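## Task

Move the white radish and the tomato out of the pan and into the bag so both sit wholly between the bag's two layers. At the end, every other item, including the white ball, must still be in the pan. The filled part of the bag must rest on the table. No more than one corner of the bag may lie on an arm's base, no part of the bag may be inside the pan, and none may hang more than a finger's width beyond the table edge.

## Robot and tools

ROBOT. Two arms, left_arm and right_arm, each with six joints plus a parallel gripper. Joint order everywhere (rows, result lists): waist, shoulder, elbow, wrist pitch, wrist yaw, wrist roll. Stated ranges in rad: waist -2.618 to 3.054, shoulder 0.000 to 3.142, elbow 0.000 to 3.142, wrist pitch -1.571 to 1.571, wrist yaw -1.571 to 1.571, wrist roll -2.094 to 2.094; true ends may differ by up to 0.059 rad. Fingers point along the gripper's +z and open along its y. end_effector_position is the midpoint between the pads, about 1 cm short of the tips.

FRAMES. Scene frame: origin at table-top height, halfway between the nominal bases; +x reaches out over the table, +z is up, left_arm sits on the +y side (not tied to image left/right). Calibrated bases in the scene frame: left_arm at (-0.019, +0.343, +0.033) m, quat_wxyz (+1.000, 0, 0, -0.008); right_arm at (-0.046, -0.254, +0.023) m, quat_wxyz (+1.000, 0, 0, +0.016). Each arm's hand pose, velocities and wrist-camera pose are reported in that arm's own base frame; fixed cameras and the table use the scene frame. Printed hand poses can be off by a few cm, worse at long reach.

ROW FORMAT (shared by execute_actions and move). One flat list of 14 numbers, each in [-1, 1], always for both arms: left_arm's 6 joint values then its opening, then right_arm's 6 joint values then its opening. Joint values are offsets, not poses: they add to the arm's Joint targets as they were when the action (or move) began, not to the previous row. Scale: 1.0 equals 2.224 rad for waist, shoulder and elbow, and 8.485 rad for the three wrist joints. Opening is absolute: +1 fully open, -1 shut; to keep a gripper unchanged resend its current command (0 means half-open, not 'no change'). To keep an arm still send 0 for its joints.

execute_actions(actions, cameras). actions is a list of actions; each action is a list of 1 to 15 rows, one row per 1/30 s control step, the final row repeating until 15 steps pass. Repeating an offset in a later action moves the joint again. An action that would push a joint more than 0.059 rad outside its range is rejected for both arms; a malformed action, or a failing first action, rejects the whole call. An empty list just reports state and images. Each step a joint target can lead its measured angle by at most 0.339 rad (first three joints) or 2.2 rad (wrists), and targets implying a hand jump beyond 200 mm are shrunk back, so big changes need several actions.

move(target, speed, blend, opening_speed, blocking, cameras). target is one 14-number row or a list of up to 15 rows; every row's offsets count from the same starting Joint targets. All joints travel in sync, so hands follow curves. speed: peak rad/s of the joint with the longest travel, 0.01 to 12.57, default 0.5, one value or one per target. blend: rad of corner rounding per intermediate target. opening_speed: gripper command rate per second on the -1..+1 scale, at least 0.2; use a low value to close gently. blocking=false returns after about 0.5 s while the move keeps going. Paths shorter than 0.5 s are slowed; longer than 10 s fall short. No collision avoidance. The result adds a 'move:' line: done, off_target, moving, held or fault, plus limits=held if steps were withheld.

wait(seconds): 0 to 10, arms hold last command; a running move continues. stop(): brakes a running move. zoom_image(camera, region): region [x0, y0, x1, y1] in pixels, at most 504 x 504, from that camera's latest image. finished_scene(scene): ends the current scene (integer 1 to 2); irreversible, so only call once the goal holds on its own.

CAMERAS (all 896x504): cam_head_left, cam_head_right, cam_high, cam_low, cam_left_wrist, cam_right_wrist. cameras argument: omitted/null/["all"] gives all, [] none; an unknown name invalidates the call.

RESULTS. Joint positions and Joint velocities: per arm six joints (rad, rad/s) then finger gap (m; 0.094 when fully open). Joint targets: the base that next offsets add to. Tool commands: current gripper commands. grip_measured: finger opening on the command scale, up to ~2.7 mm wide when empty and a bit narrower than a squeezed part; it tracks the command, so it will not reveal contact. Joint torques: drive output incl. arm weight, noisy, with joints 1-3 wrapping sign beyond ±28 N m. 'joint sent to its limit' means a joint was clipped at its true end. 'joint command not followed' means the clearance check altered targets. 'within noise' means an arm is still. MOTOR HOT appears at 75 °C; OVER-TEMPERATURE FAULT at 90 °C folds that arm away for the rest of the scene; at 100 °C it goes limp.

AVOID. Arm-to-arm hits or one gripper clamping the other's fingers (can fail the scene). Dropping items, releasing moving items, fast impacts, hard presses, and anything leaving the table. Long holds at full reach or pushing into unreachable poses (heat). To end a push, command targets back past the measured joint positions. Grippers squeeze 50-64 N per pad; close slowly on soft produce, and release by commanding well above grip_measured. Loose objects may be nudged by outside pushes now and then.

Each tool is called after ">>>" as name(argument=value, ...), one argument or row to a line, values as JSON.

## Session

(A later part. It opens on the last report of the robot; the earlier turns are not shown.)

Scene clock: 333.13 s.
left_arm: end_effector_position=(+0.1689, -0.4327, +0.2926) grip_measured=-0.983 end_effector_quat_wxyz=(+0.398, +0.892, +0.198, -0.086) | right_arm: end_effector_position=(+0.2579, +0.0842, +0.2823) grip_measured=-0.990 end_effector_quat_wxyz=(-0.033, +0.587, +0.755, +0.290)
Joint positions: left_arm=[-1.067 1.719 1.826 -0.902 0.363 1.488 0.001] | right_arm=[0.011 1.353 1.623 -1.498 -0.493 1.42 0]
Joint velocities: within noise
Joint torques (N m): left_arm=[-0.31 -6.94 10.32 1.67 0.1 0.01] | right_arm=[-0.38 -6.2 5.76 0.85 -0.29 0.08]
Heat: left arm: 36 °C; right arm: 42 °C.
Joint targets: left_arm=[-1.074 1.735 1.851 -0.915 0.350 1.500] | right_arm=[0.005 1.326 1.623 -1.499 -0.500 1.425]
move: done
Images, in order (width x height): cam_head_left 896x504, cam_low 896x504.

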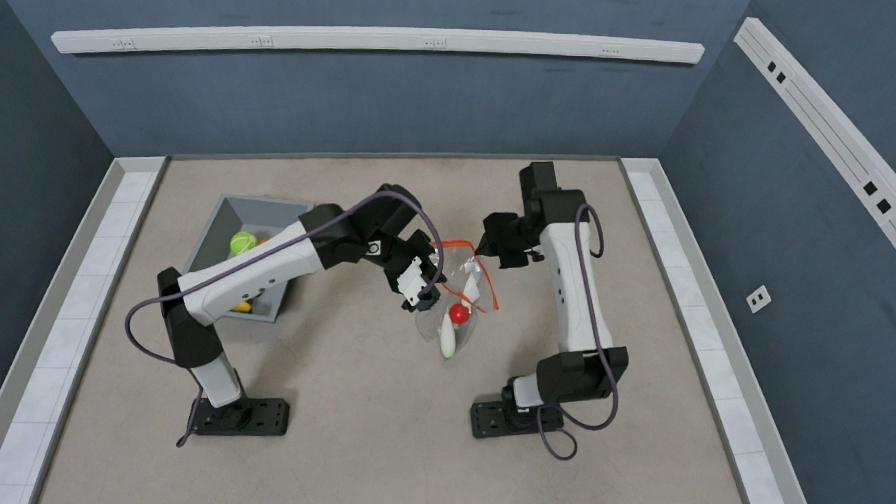

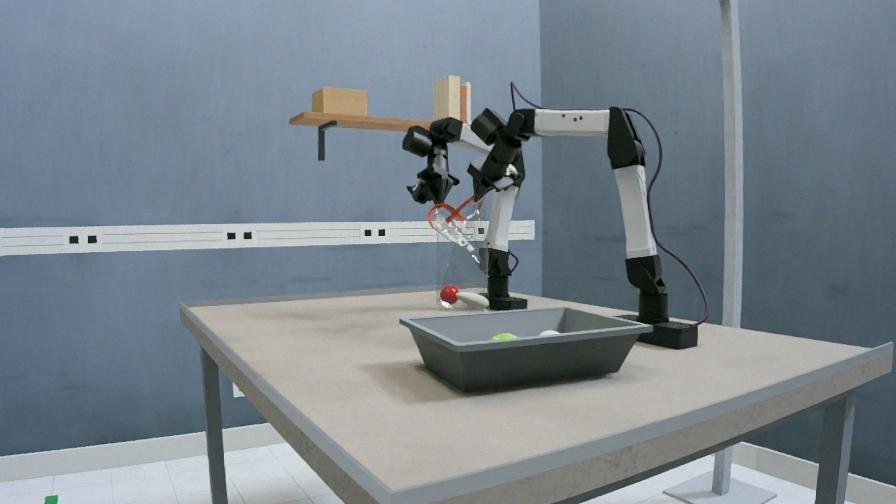

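>>> move(
  target=[
    [0.0594,-0.1046,-0.2509,0.0146,0,0,-1,0.1306,0.0326,-0.097,0.0342,0,0,-1],
    [0.1067,-0.1633,-0.5021,0.0651,0,0,-1,0.1842,0.0801,-0.144,0.0531,0,0,-1],
  ],
  speed=0.2,
)

>>> zoom_image(
  camera="cam_head_left",
  region=[340, 240, 510, 380],
)

>>> zoom_image(
  camera="cam_low",
  region=[360, 160, 560, 320],
)

Scene clock: 340.47 s.
left_arm: end_effector_position=(+0.1729, -0.2859, +0.0740) grip_measured=-0.983 end_effector_quat_wxyz=(+0.311, +0.889, +0.327, -0.079) | right_arm: end_effector_position=(+0.2637, +0.2029, +0.1765) grip_measured=-0.990 end_effector_quat_wxyz=(-0.096, +0.429, +0.856, +0.270)
Joint positions: left_arm=[-0.843 1.392 0.745 -0.369 0.363 1.488 0.001] | right_arm=[0.409 1.493 1.307 -1.063 -0.493 1.42 0]
Joint velocities: within noise
Joint torques (N m): left_arm=[0.72 -6.45 6.34 1.55 0.12 0.03] | right_arm=[0.64 -4.75 6.15 0.91 -0.29 0.08]
Heat: left arm: 35 °C; right arm: 41 °C.
Joint targets: left_arm=[-0.837 1.372 0.734 -0.362 0.350 1.500] | right_arm=[0.415 1.504 1.303 -1.049 -0.500 1.425]
move: done

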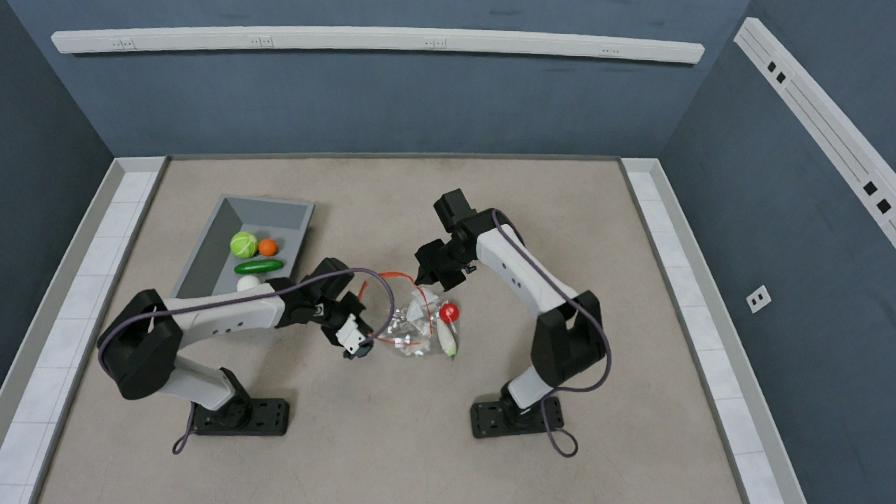

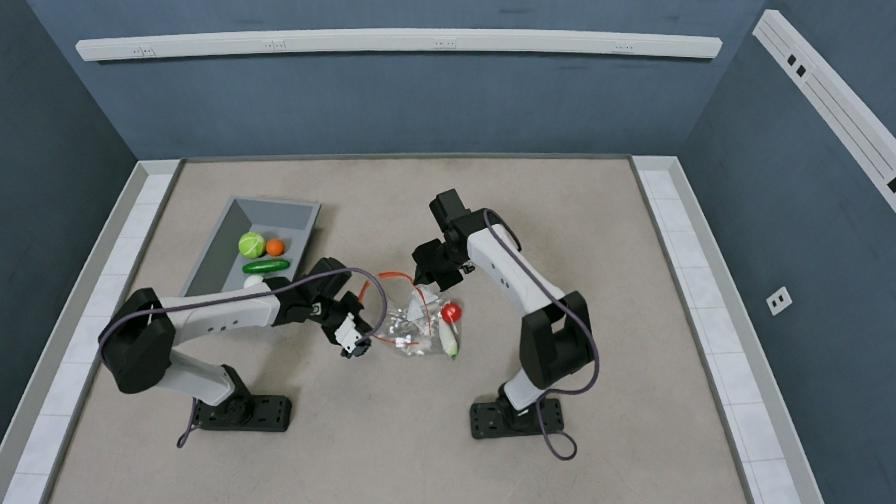

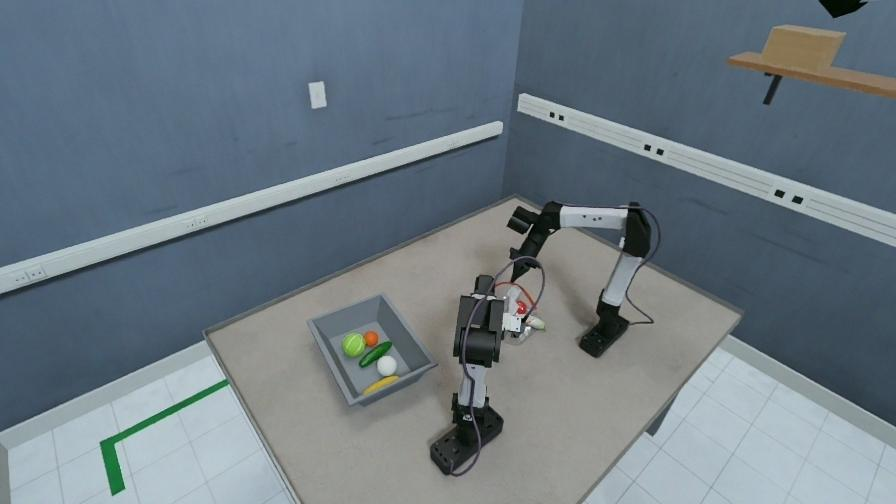

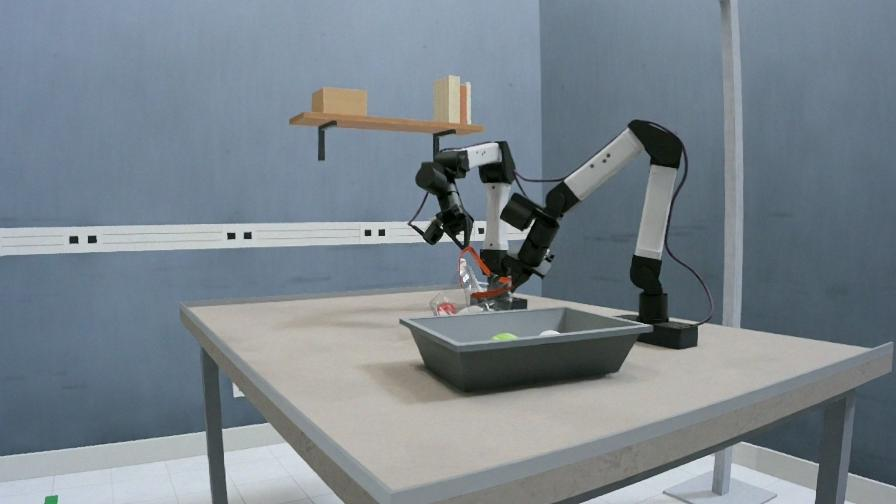

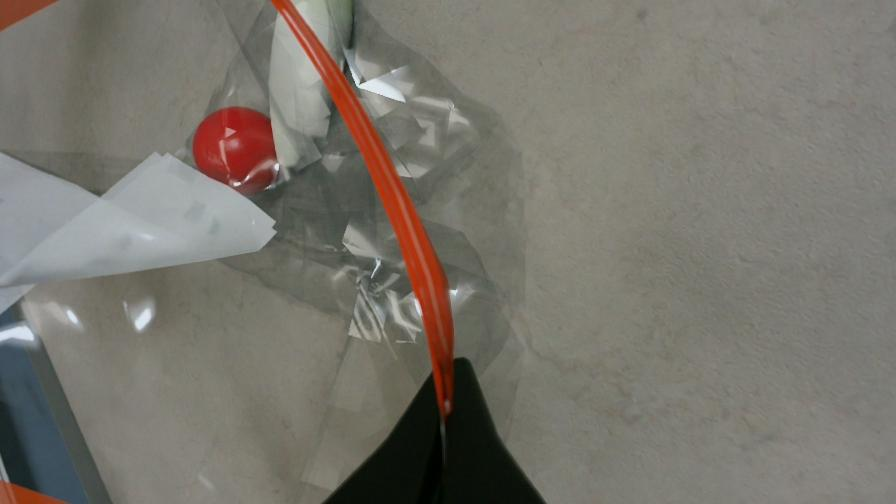

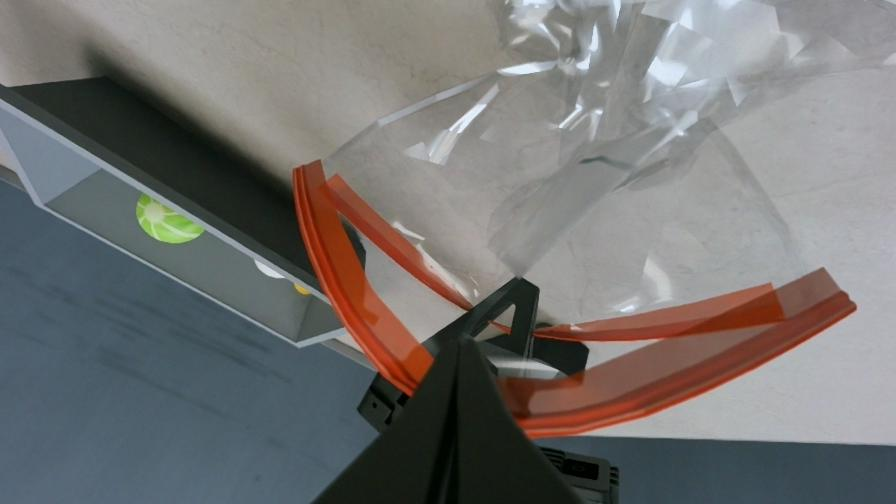

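Scaled by 2.965 from the camera's 896x504 image, which has a finer 1280x720 frame.

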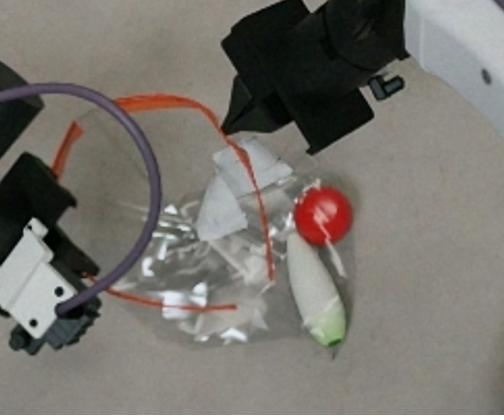

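Scaled by 2.520 from the camera's 896x504 image, which has a finer 1280x720 frame.

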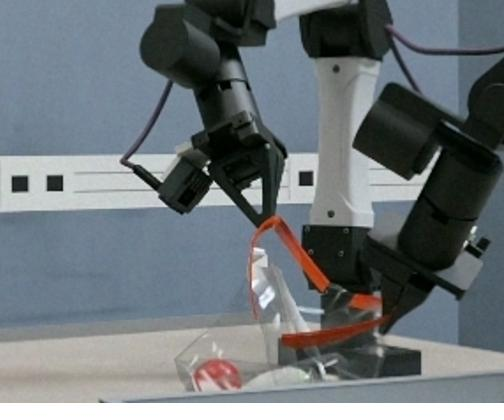

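>>> move(
  target=[0.0144,0.0746,-0.1057,0.0473,0,0,-1,0.0241,0.0319,-0.0768,0.0285,0,0,-1],
  speed=0.2,
)

>>> zoom_image(
  camera="cam_head_left",
  region=[340, 240, 510, 380],
)

Scene clock: 343.37 s.
left_arm: end_effector_position=(+0.1747, -0.2726, +0.0050) grip_measured=-0.983 end_effector_quat_wxyz=(+0.326, +0.881, +0.337, -0.069) | right_arm: end_effector_position=(+0.2655, +0.2231, +0.1166) grip_measured=-0.990 end_effector_quat_wxyz=(-0.103, +0.406, +0.868, +0.267)
Joint positions: left_arm=[-0.811 1.526 0.509 0.033 0.363 1.488 0.001] | right_arm=[0.462 1.563 1.136 -0.821 -0.493 1.42 0]
Joint velocities: within noise
Joint torques (N m): left_arm=[0.72 -4.01 5.18 1.59 0.11 0.03] | right_arm=[0.62 -5.27 6.11 0.9 -0.28 0.08]
Heat: left arm: 35 °C; right arm: 40 °C.
Joint targets: left_arm=[-0.804 1.538 0.499 0.039 0.350 1.500] | right_arm=[0.468 1.575 1.132 -0.806 -0.500 1.425]
move: done

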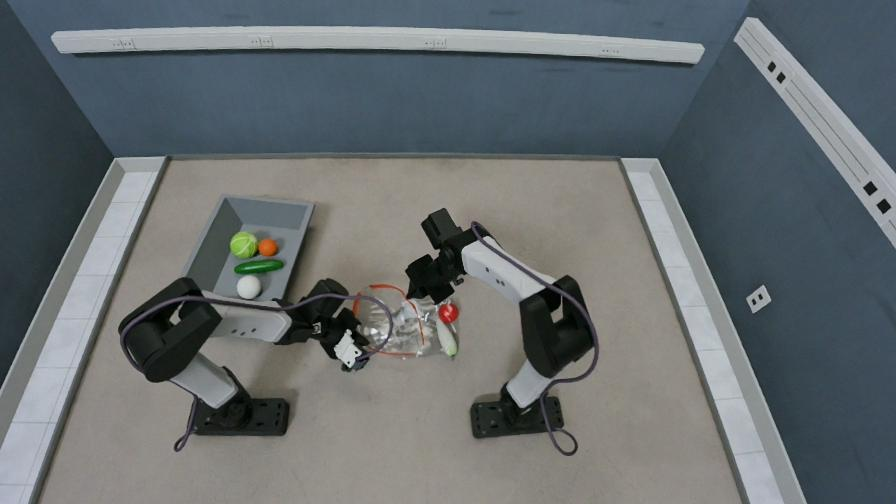

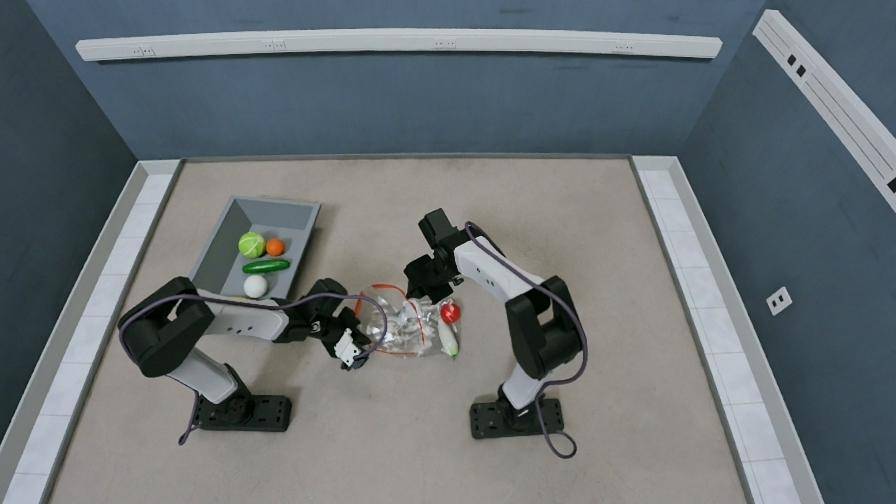

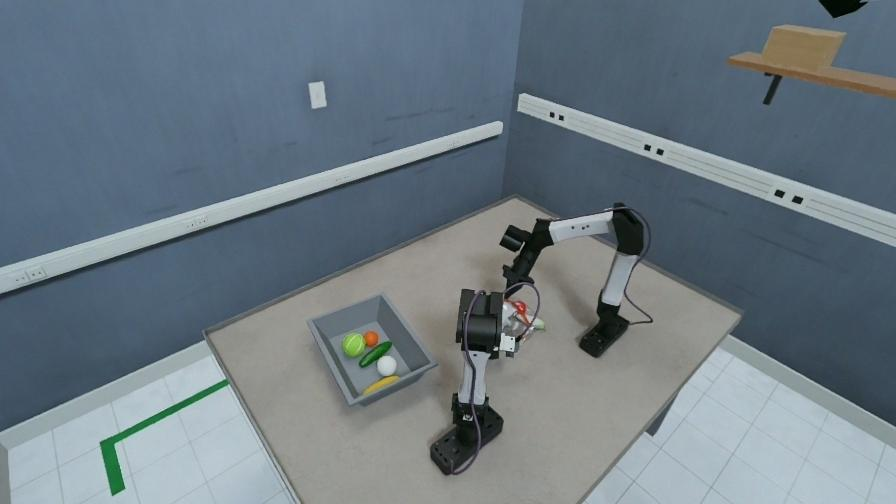

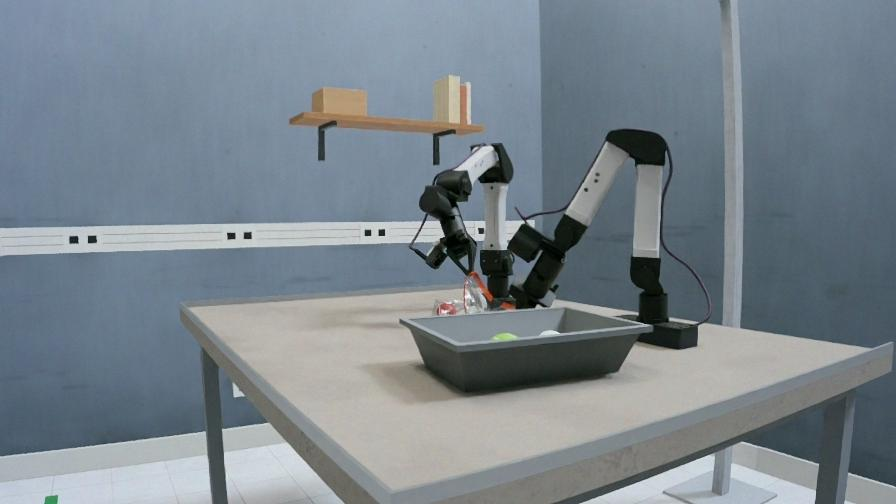

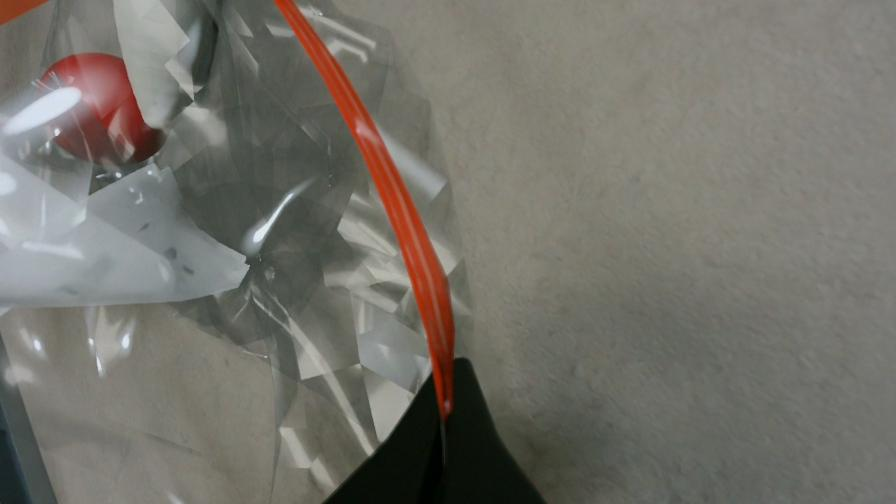

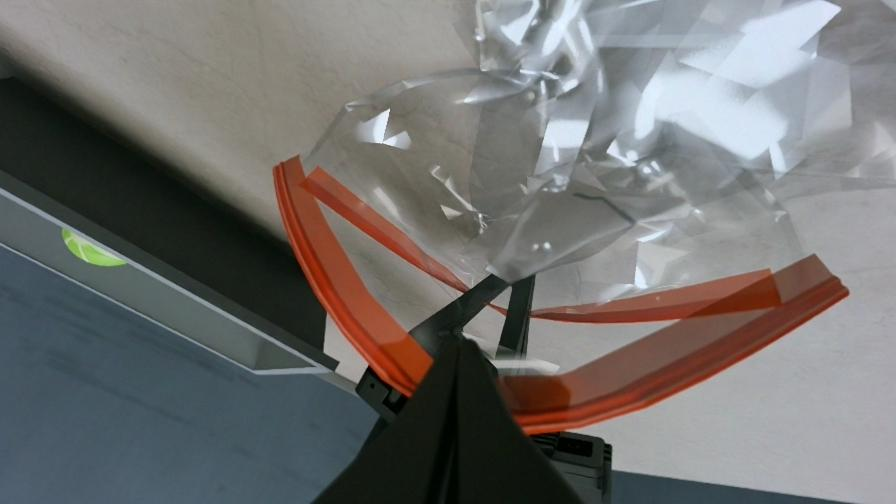

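Scaled by 2.965 from the camera's 896x504 image, which has a finer 1280x720 frame.

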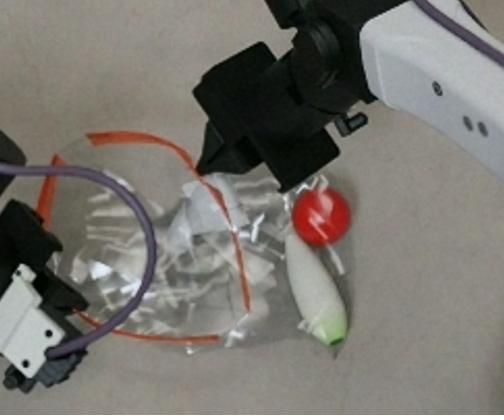

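>>> move(
  target=[0,0.0225,0,0,0,0,-1,0,0,0,0,0,0,-1],
  speed=0.1,
  cameras=[],
)

>>> move(
  target=[0,0,0,0,0,0,-0.3,0,0,0,0,0,0,-1],
  opening_speed=0.7,
  cameras=["cam_left_wrist"],
)

>>> move(
  target=[0.0409,-0.2015,0.0526,-0.0607,0,0,-0.3,0,0,0,0,0,0,-1],
  speed=0.25,
)

>>> zoom_image(
  camera="cam_head_left",
  region=[340, 240, 510, 380],
)

Scene clock: 344.73 s.
left_arm: end_effector_position=(+0.1710, -0.2687, -0.0093) grip_measured=-0.983 end_effector_quat_wxyz=(+0.305, +0.885, +0.344, -0.077) | right_arm: end_effector_position=(+0.2657, +0.2232, +0.1166) grip_measured=-0.990 end_effector_quat_wxyz=(-0.103, +0.406, +0.868, +0.268)
Joint positions: left_arm=[-0.811 1.575 0.509 0.034 0.363 1.488 0.001] | right_arm=[0.462 1.563 1.136 -0.82 -0.493 1.42 0]
Joint velocities: within noise
Joint torques (N m): left_arm=[0.77 -4.11 4.81 1.51 0.12 0.04] | right_arm=[0.62 -5.27 6.11 0.92 -0.28 0.09]
Heat: left arm: 35 °C; right arm: 40 °C.
Joint targets: left_arm=[-0.804 1.588 0.499 0.039 0.350 1.500] | right_arm=[0.468 1.575 1.132 -0.807 -0.500 1.425]
move: done
No camera images: "cameras" was empty.

Scene clock: 345.97 s.
left_arm: end_effector_position=(+0.1723, -0.2701, -0.0082) grip_measured=-0.302 end_effector_quat_wxyz=(+0.309, +0.884, +0.342, -0.075) | right_arm: end_effector_position=(+0.2657, +0.2232, +0.1166) grip_measured=-0.990 end_effector_quat_wxyz=(-0.103, +0.406, +0.868, +0.268)
Joint positions: left_arm=[-0.811 1.575 0.509 0.044 0.363 1.488 0.033] | right_arm=[0.462 1.563 1.136 -0.82 -0.493 1.42 0]
Joint velocities: within noise
Joint torques (N m): left_arm=[0.75 -4.15 4.85 1.42 0.12 0.03] | right_arm=[0.64 -5.29 6.11 0.92 -0.28 0.08]
Heat: left arm: 35 °C; right arm: 40 °C.
Joint targets: left_arm=[-0.804 1.588 0.499 0.039 0.350 1.500] | right_arm=[0.468 1.575 1.132 -0.807 -0.500 1.425]
move: done
Images, in order (width x height): cam_left_wrist 896x504.

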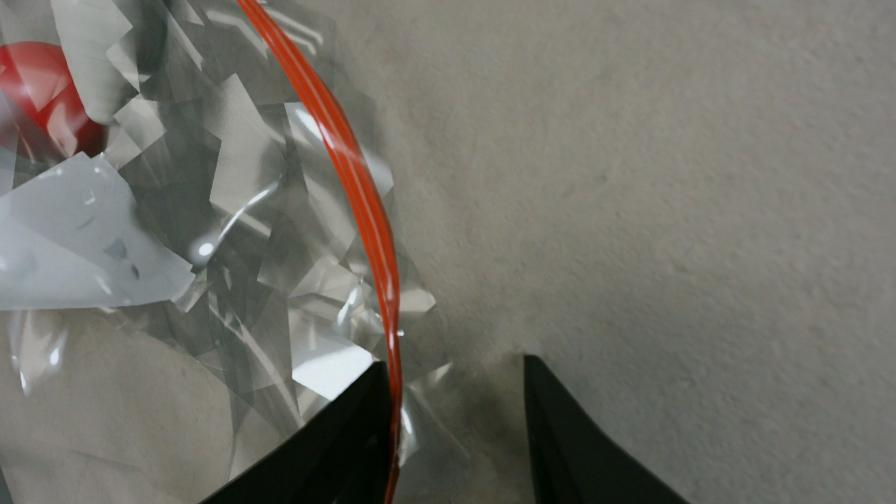

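Scene clock: 348.70 s.
left_arm: end_effector_position=(+0.1671, -0.2278, +0.0769) grip_measured=-0.302 end_effector_quat_wxyz=(+0.315, +0.867, +0.381, -0.060) | right_arm: end_effector_position=(+0.2657, +0.2232, +0.1166) grip_measured=-0.990 end_effector_quat_wxyz=(-0.103, +0.406, +0.868, +0.268)
Joint positions: left_arm=[-0.72 1.151 0.596 -0.461 0.363 1.488 0.033] | right_arm=[0.462 1.563 1.136 -0.82 -0.493 1.42 0]
Joint velocities: within noise
Joint torques (N m): left_arm=[0.76 -3.79 9.65 1.31 0.11 0.03] | right_arm=[0.66 -5.29 6.12 0.92 -0.29 0.09]
Heat: left arm: 35 °C; right arm: 40 °C.
Joint targets: left_arm=[-0.713 1.140 0.616 -0.476 0.350 1.500] | right_arm=[0.468 1.575 1.132 -0.807 -0.500 1.425]
move: done

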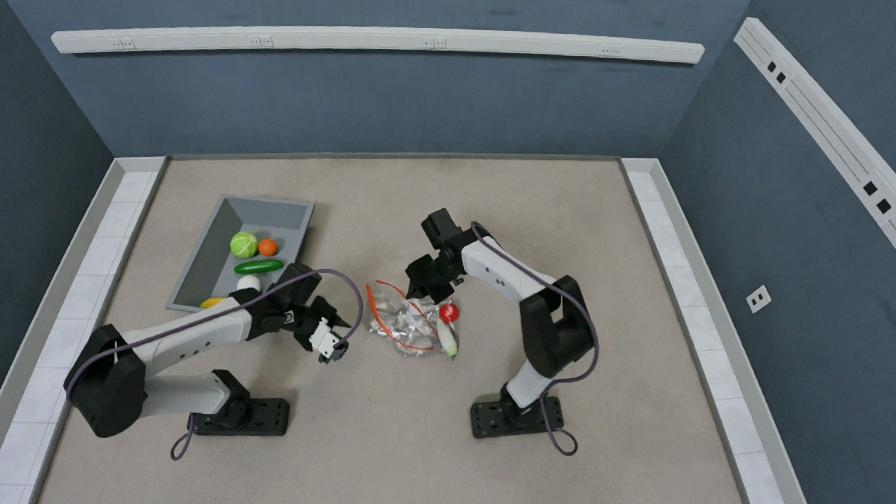

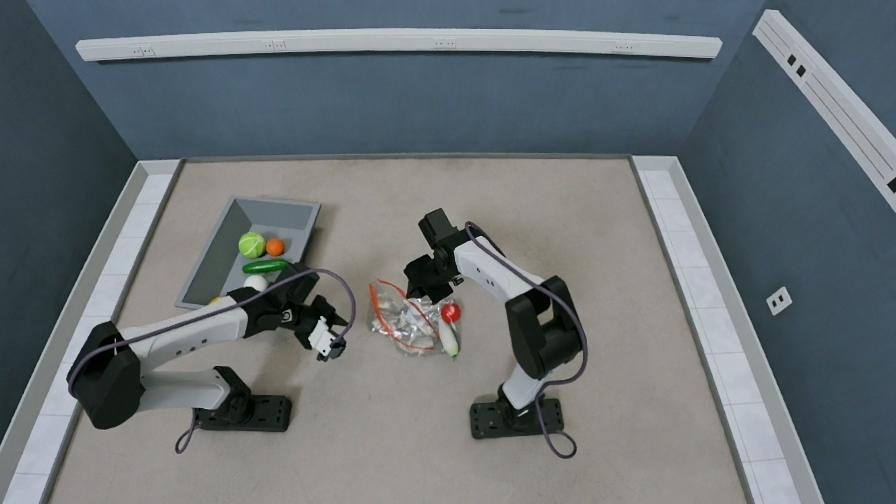

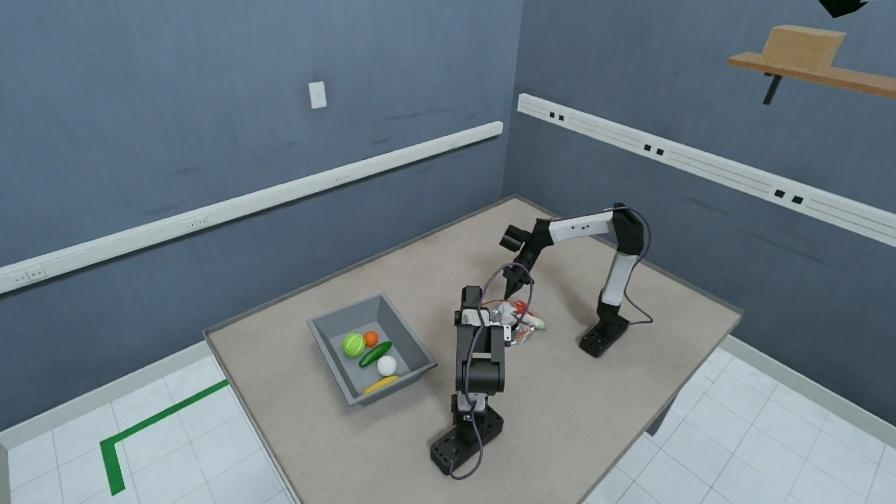

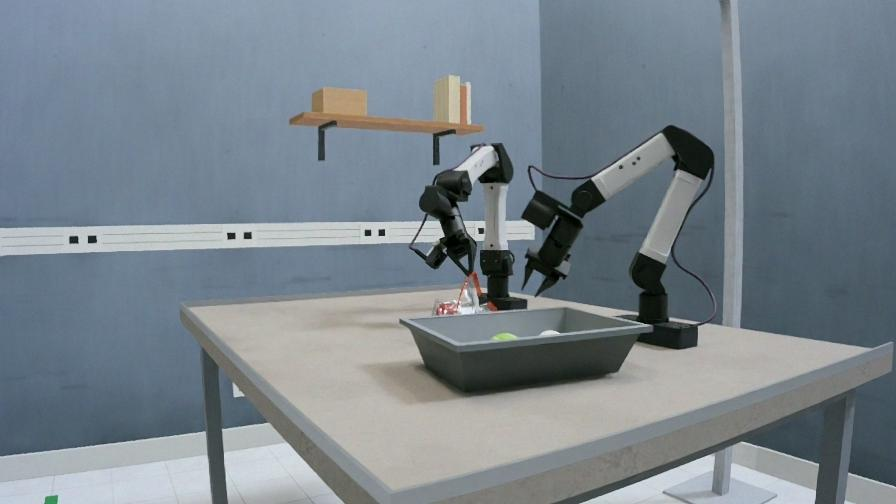

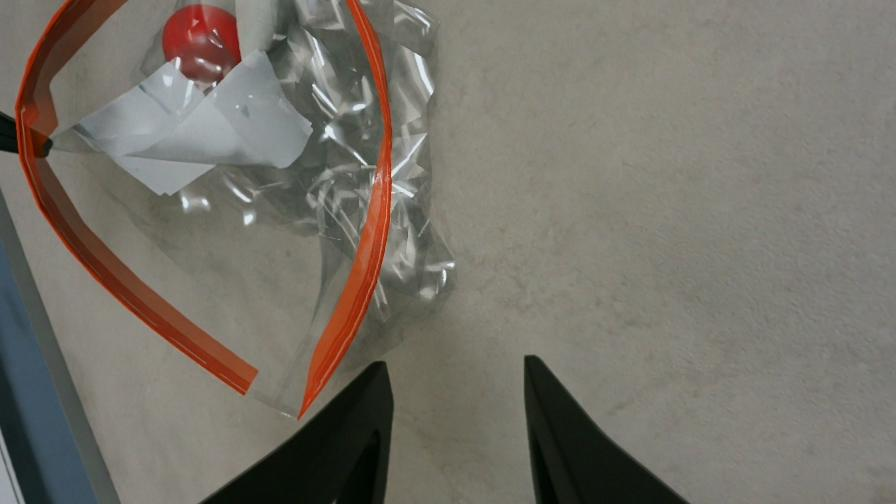

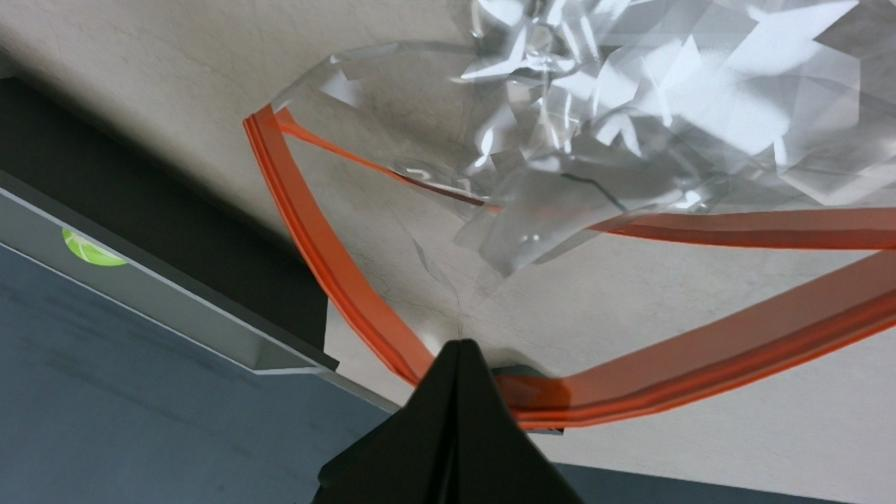

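Scaled by 2.965 from the camera's 896x504 image, which has a finer 1280x720 frame.

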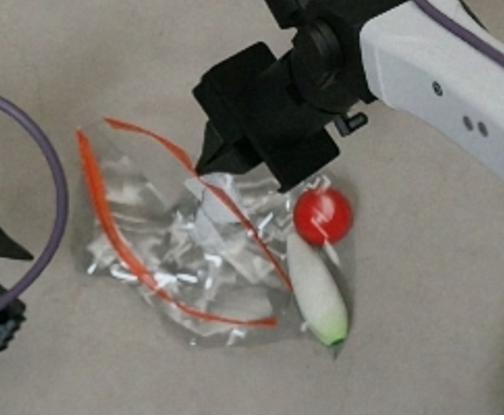

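>>> move(
  target=[
    [0,-0.063,-0.007,0.0561,-0.0412,-0.1768,-0.3,0,0,0,0,0,0,-1],
    [0.2307,-0.063,-0.007,0.0561,-0.0412,-0.1768,-0.3,0,0,0,0,0,0,-1],
  ],
  speed=0.6,
  cameras=["cam_head_left"],
)

>>> move(
  target=[0,0,0,0,0,0,-0.3,0.1124,0.1131,-0.0376,0.0395,0,0,-1],
  speed=0.15,
)

>>> zoom_image(
  camera="cam_head_left",
  region=[340, 240, 510, 380],
)

Scene clock: 353.37 s.
left_arm: end_effector_position=(+0.3449, -0.0739, +0.1927) grip_measured=-0.302 end_effector_quat_wxyz=(+0.541, +0.094, +0.834, -0.058) | right_arm: end_effector_position=(+0.2657, +0.2232, +0.1166) grip_measured=-0.990 end_effector_quat_wxyz=(-0.103, +0.406, +0.868, +0.268)
Joint positions: left_arm=[-0.205 1.012 0.596 -0.004 0.012 0.011 0.033] | right_arm=[0.462 1.563 1.136 -0.82 -0.493 1.42 0]
Joint velocities: within noise
Joint torques (N m): left_arm=[0.62 -3.63 9.13 2.41 -0.09 -0.15] | right_arm=[0.64 -5.29 6.12 0.91 -0.29 0.08]
Heat: left arm: 36 °C; right arm: 40 °C.
Joint targets: left_arm=[-0.200 1.000 0.601 0.000 0.001 0.000] | right_arm=[0.468 1.575 1.132 -0.807 -0.500 1.425]
move: done
Images, in order (width x height): cam_head_left 896x504.

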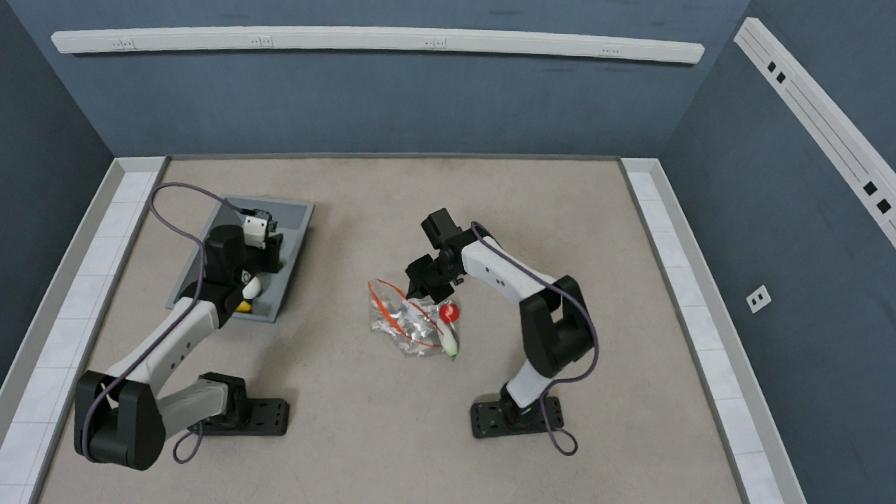

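Scene clock: 356.17 s.
left_arm: end_effector_position=(+0.3449, -0.0739, +0.1927) grip_measured=-0.302 end_effector_quat_wxyz=(+0.541, +0.094, +0.834, -0.058) | right_arm: end_effector_position=(+0.2290, +0.3060, +0.0300) grip_measured=-0.990 end_effector_quat_wxyz=(-0.136, +0.294, +0.912, +0.252)
Joint positions: left_arm=[-0.205 1.012 0.596 -0.004 0.012 0.011 0.033] | right_arm=[0.714 1.814 1.052 -0.487 -0.493 1.42 0]
Joint velocities: within noise
Joint torques (N m): left_arm=[0.62 -3.62 9.13 2.41 -0.1 -0.17] | right_arm=[0.46 -6.76 5.5 0.96 -0.28 0.08]
Heat: left arm: 36 °C; right arm: 40 °C.
Joint targets: left_arm=[-0.200 1.000 0.601 0.000 0.001 0.000] | right_arm=[0.718 1.826 1.049 -0.472 -0.500 1.425]
move: done

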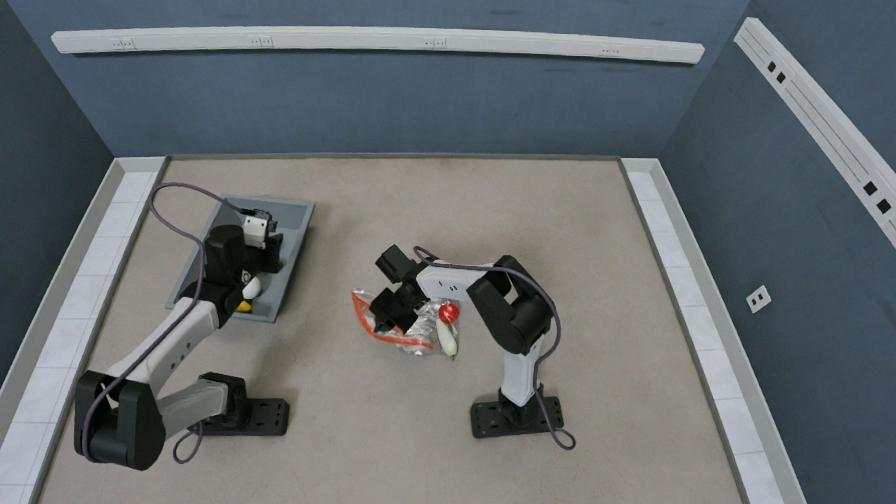

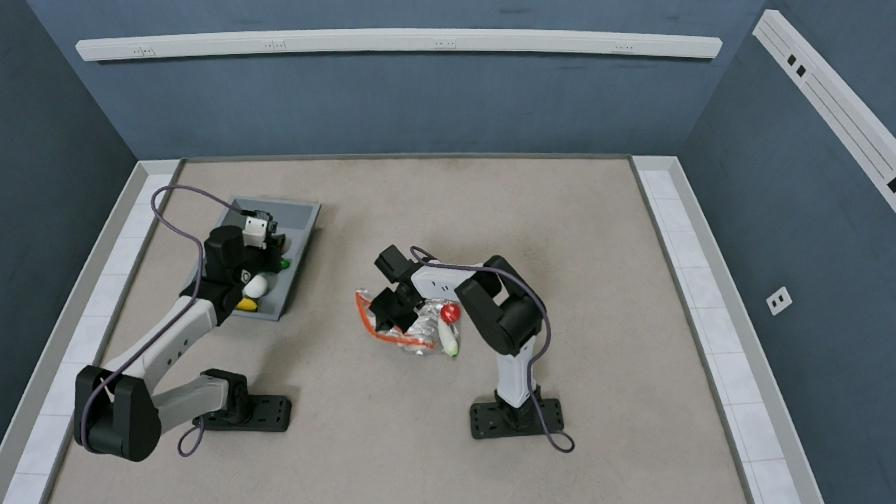

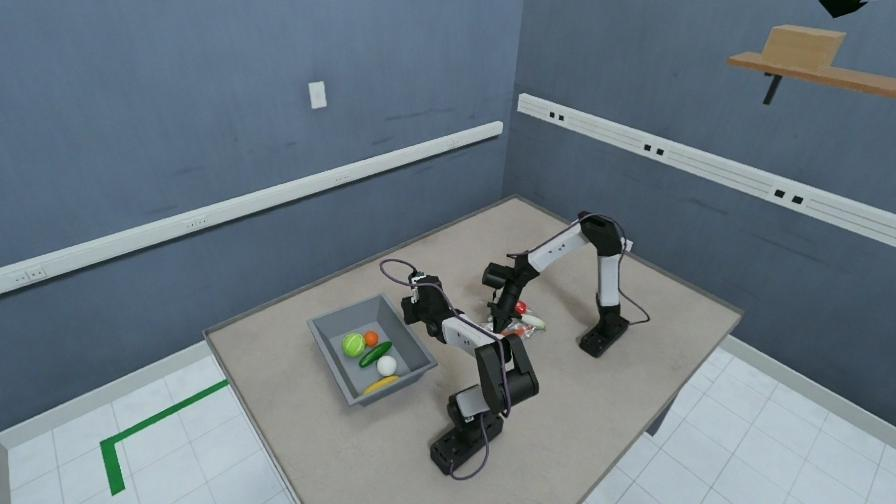

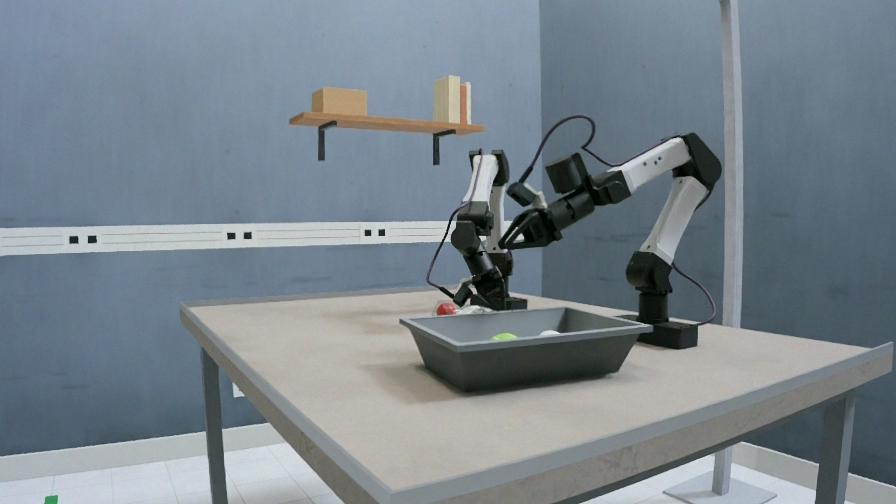

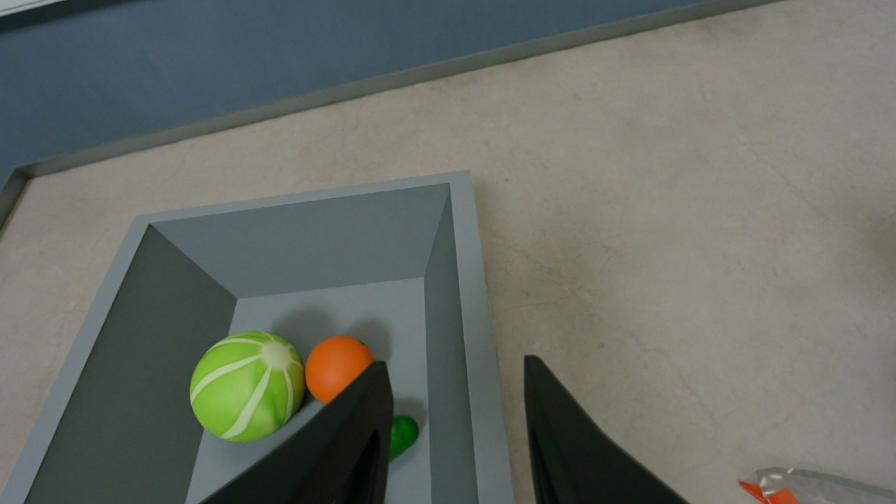

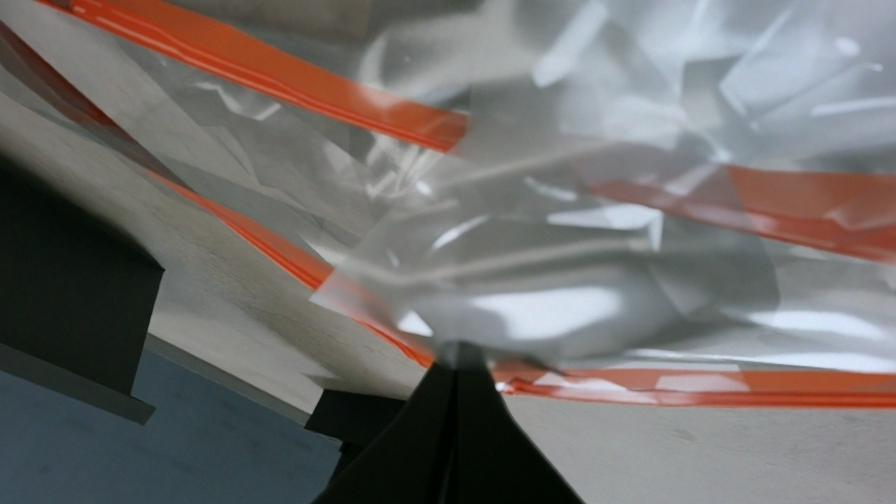

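Scaled by 2.965 from the camera's 896x504 image, which has a finer 1280x720 frame.

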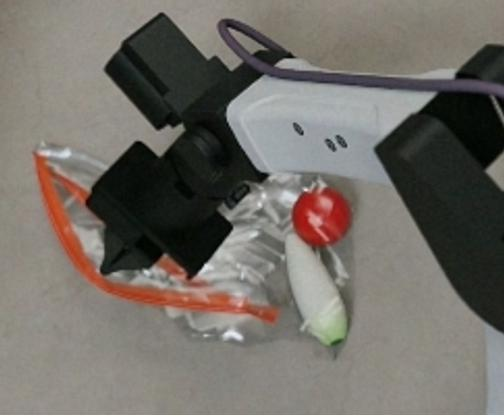

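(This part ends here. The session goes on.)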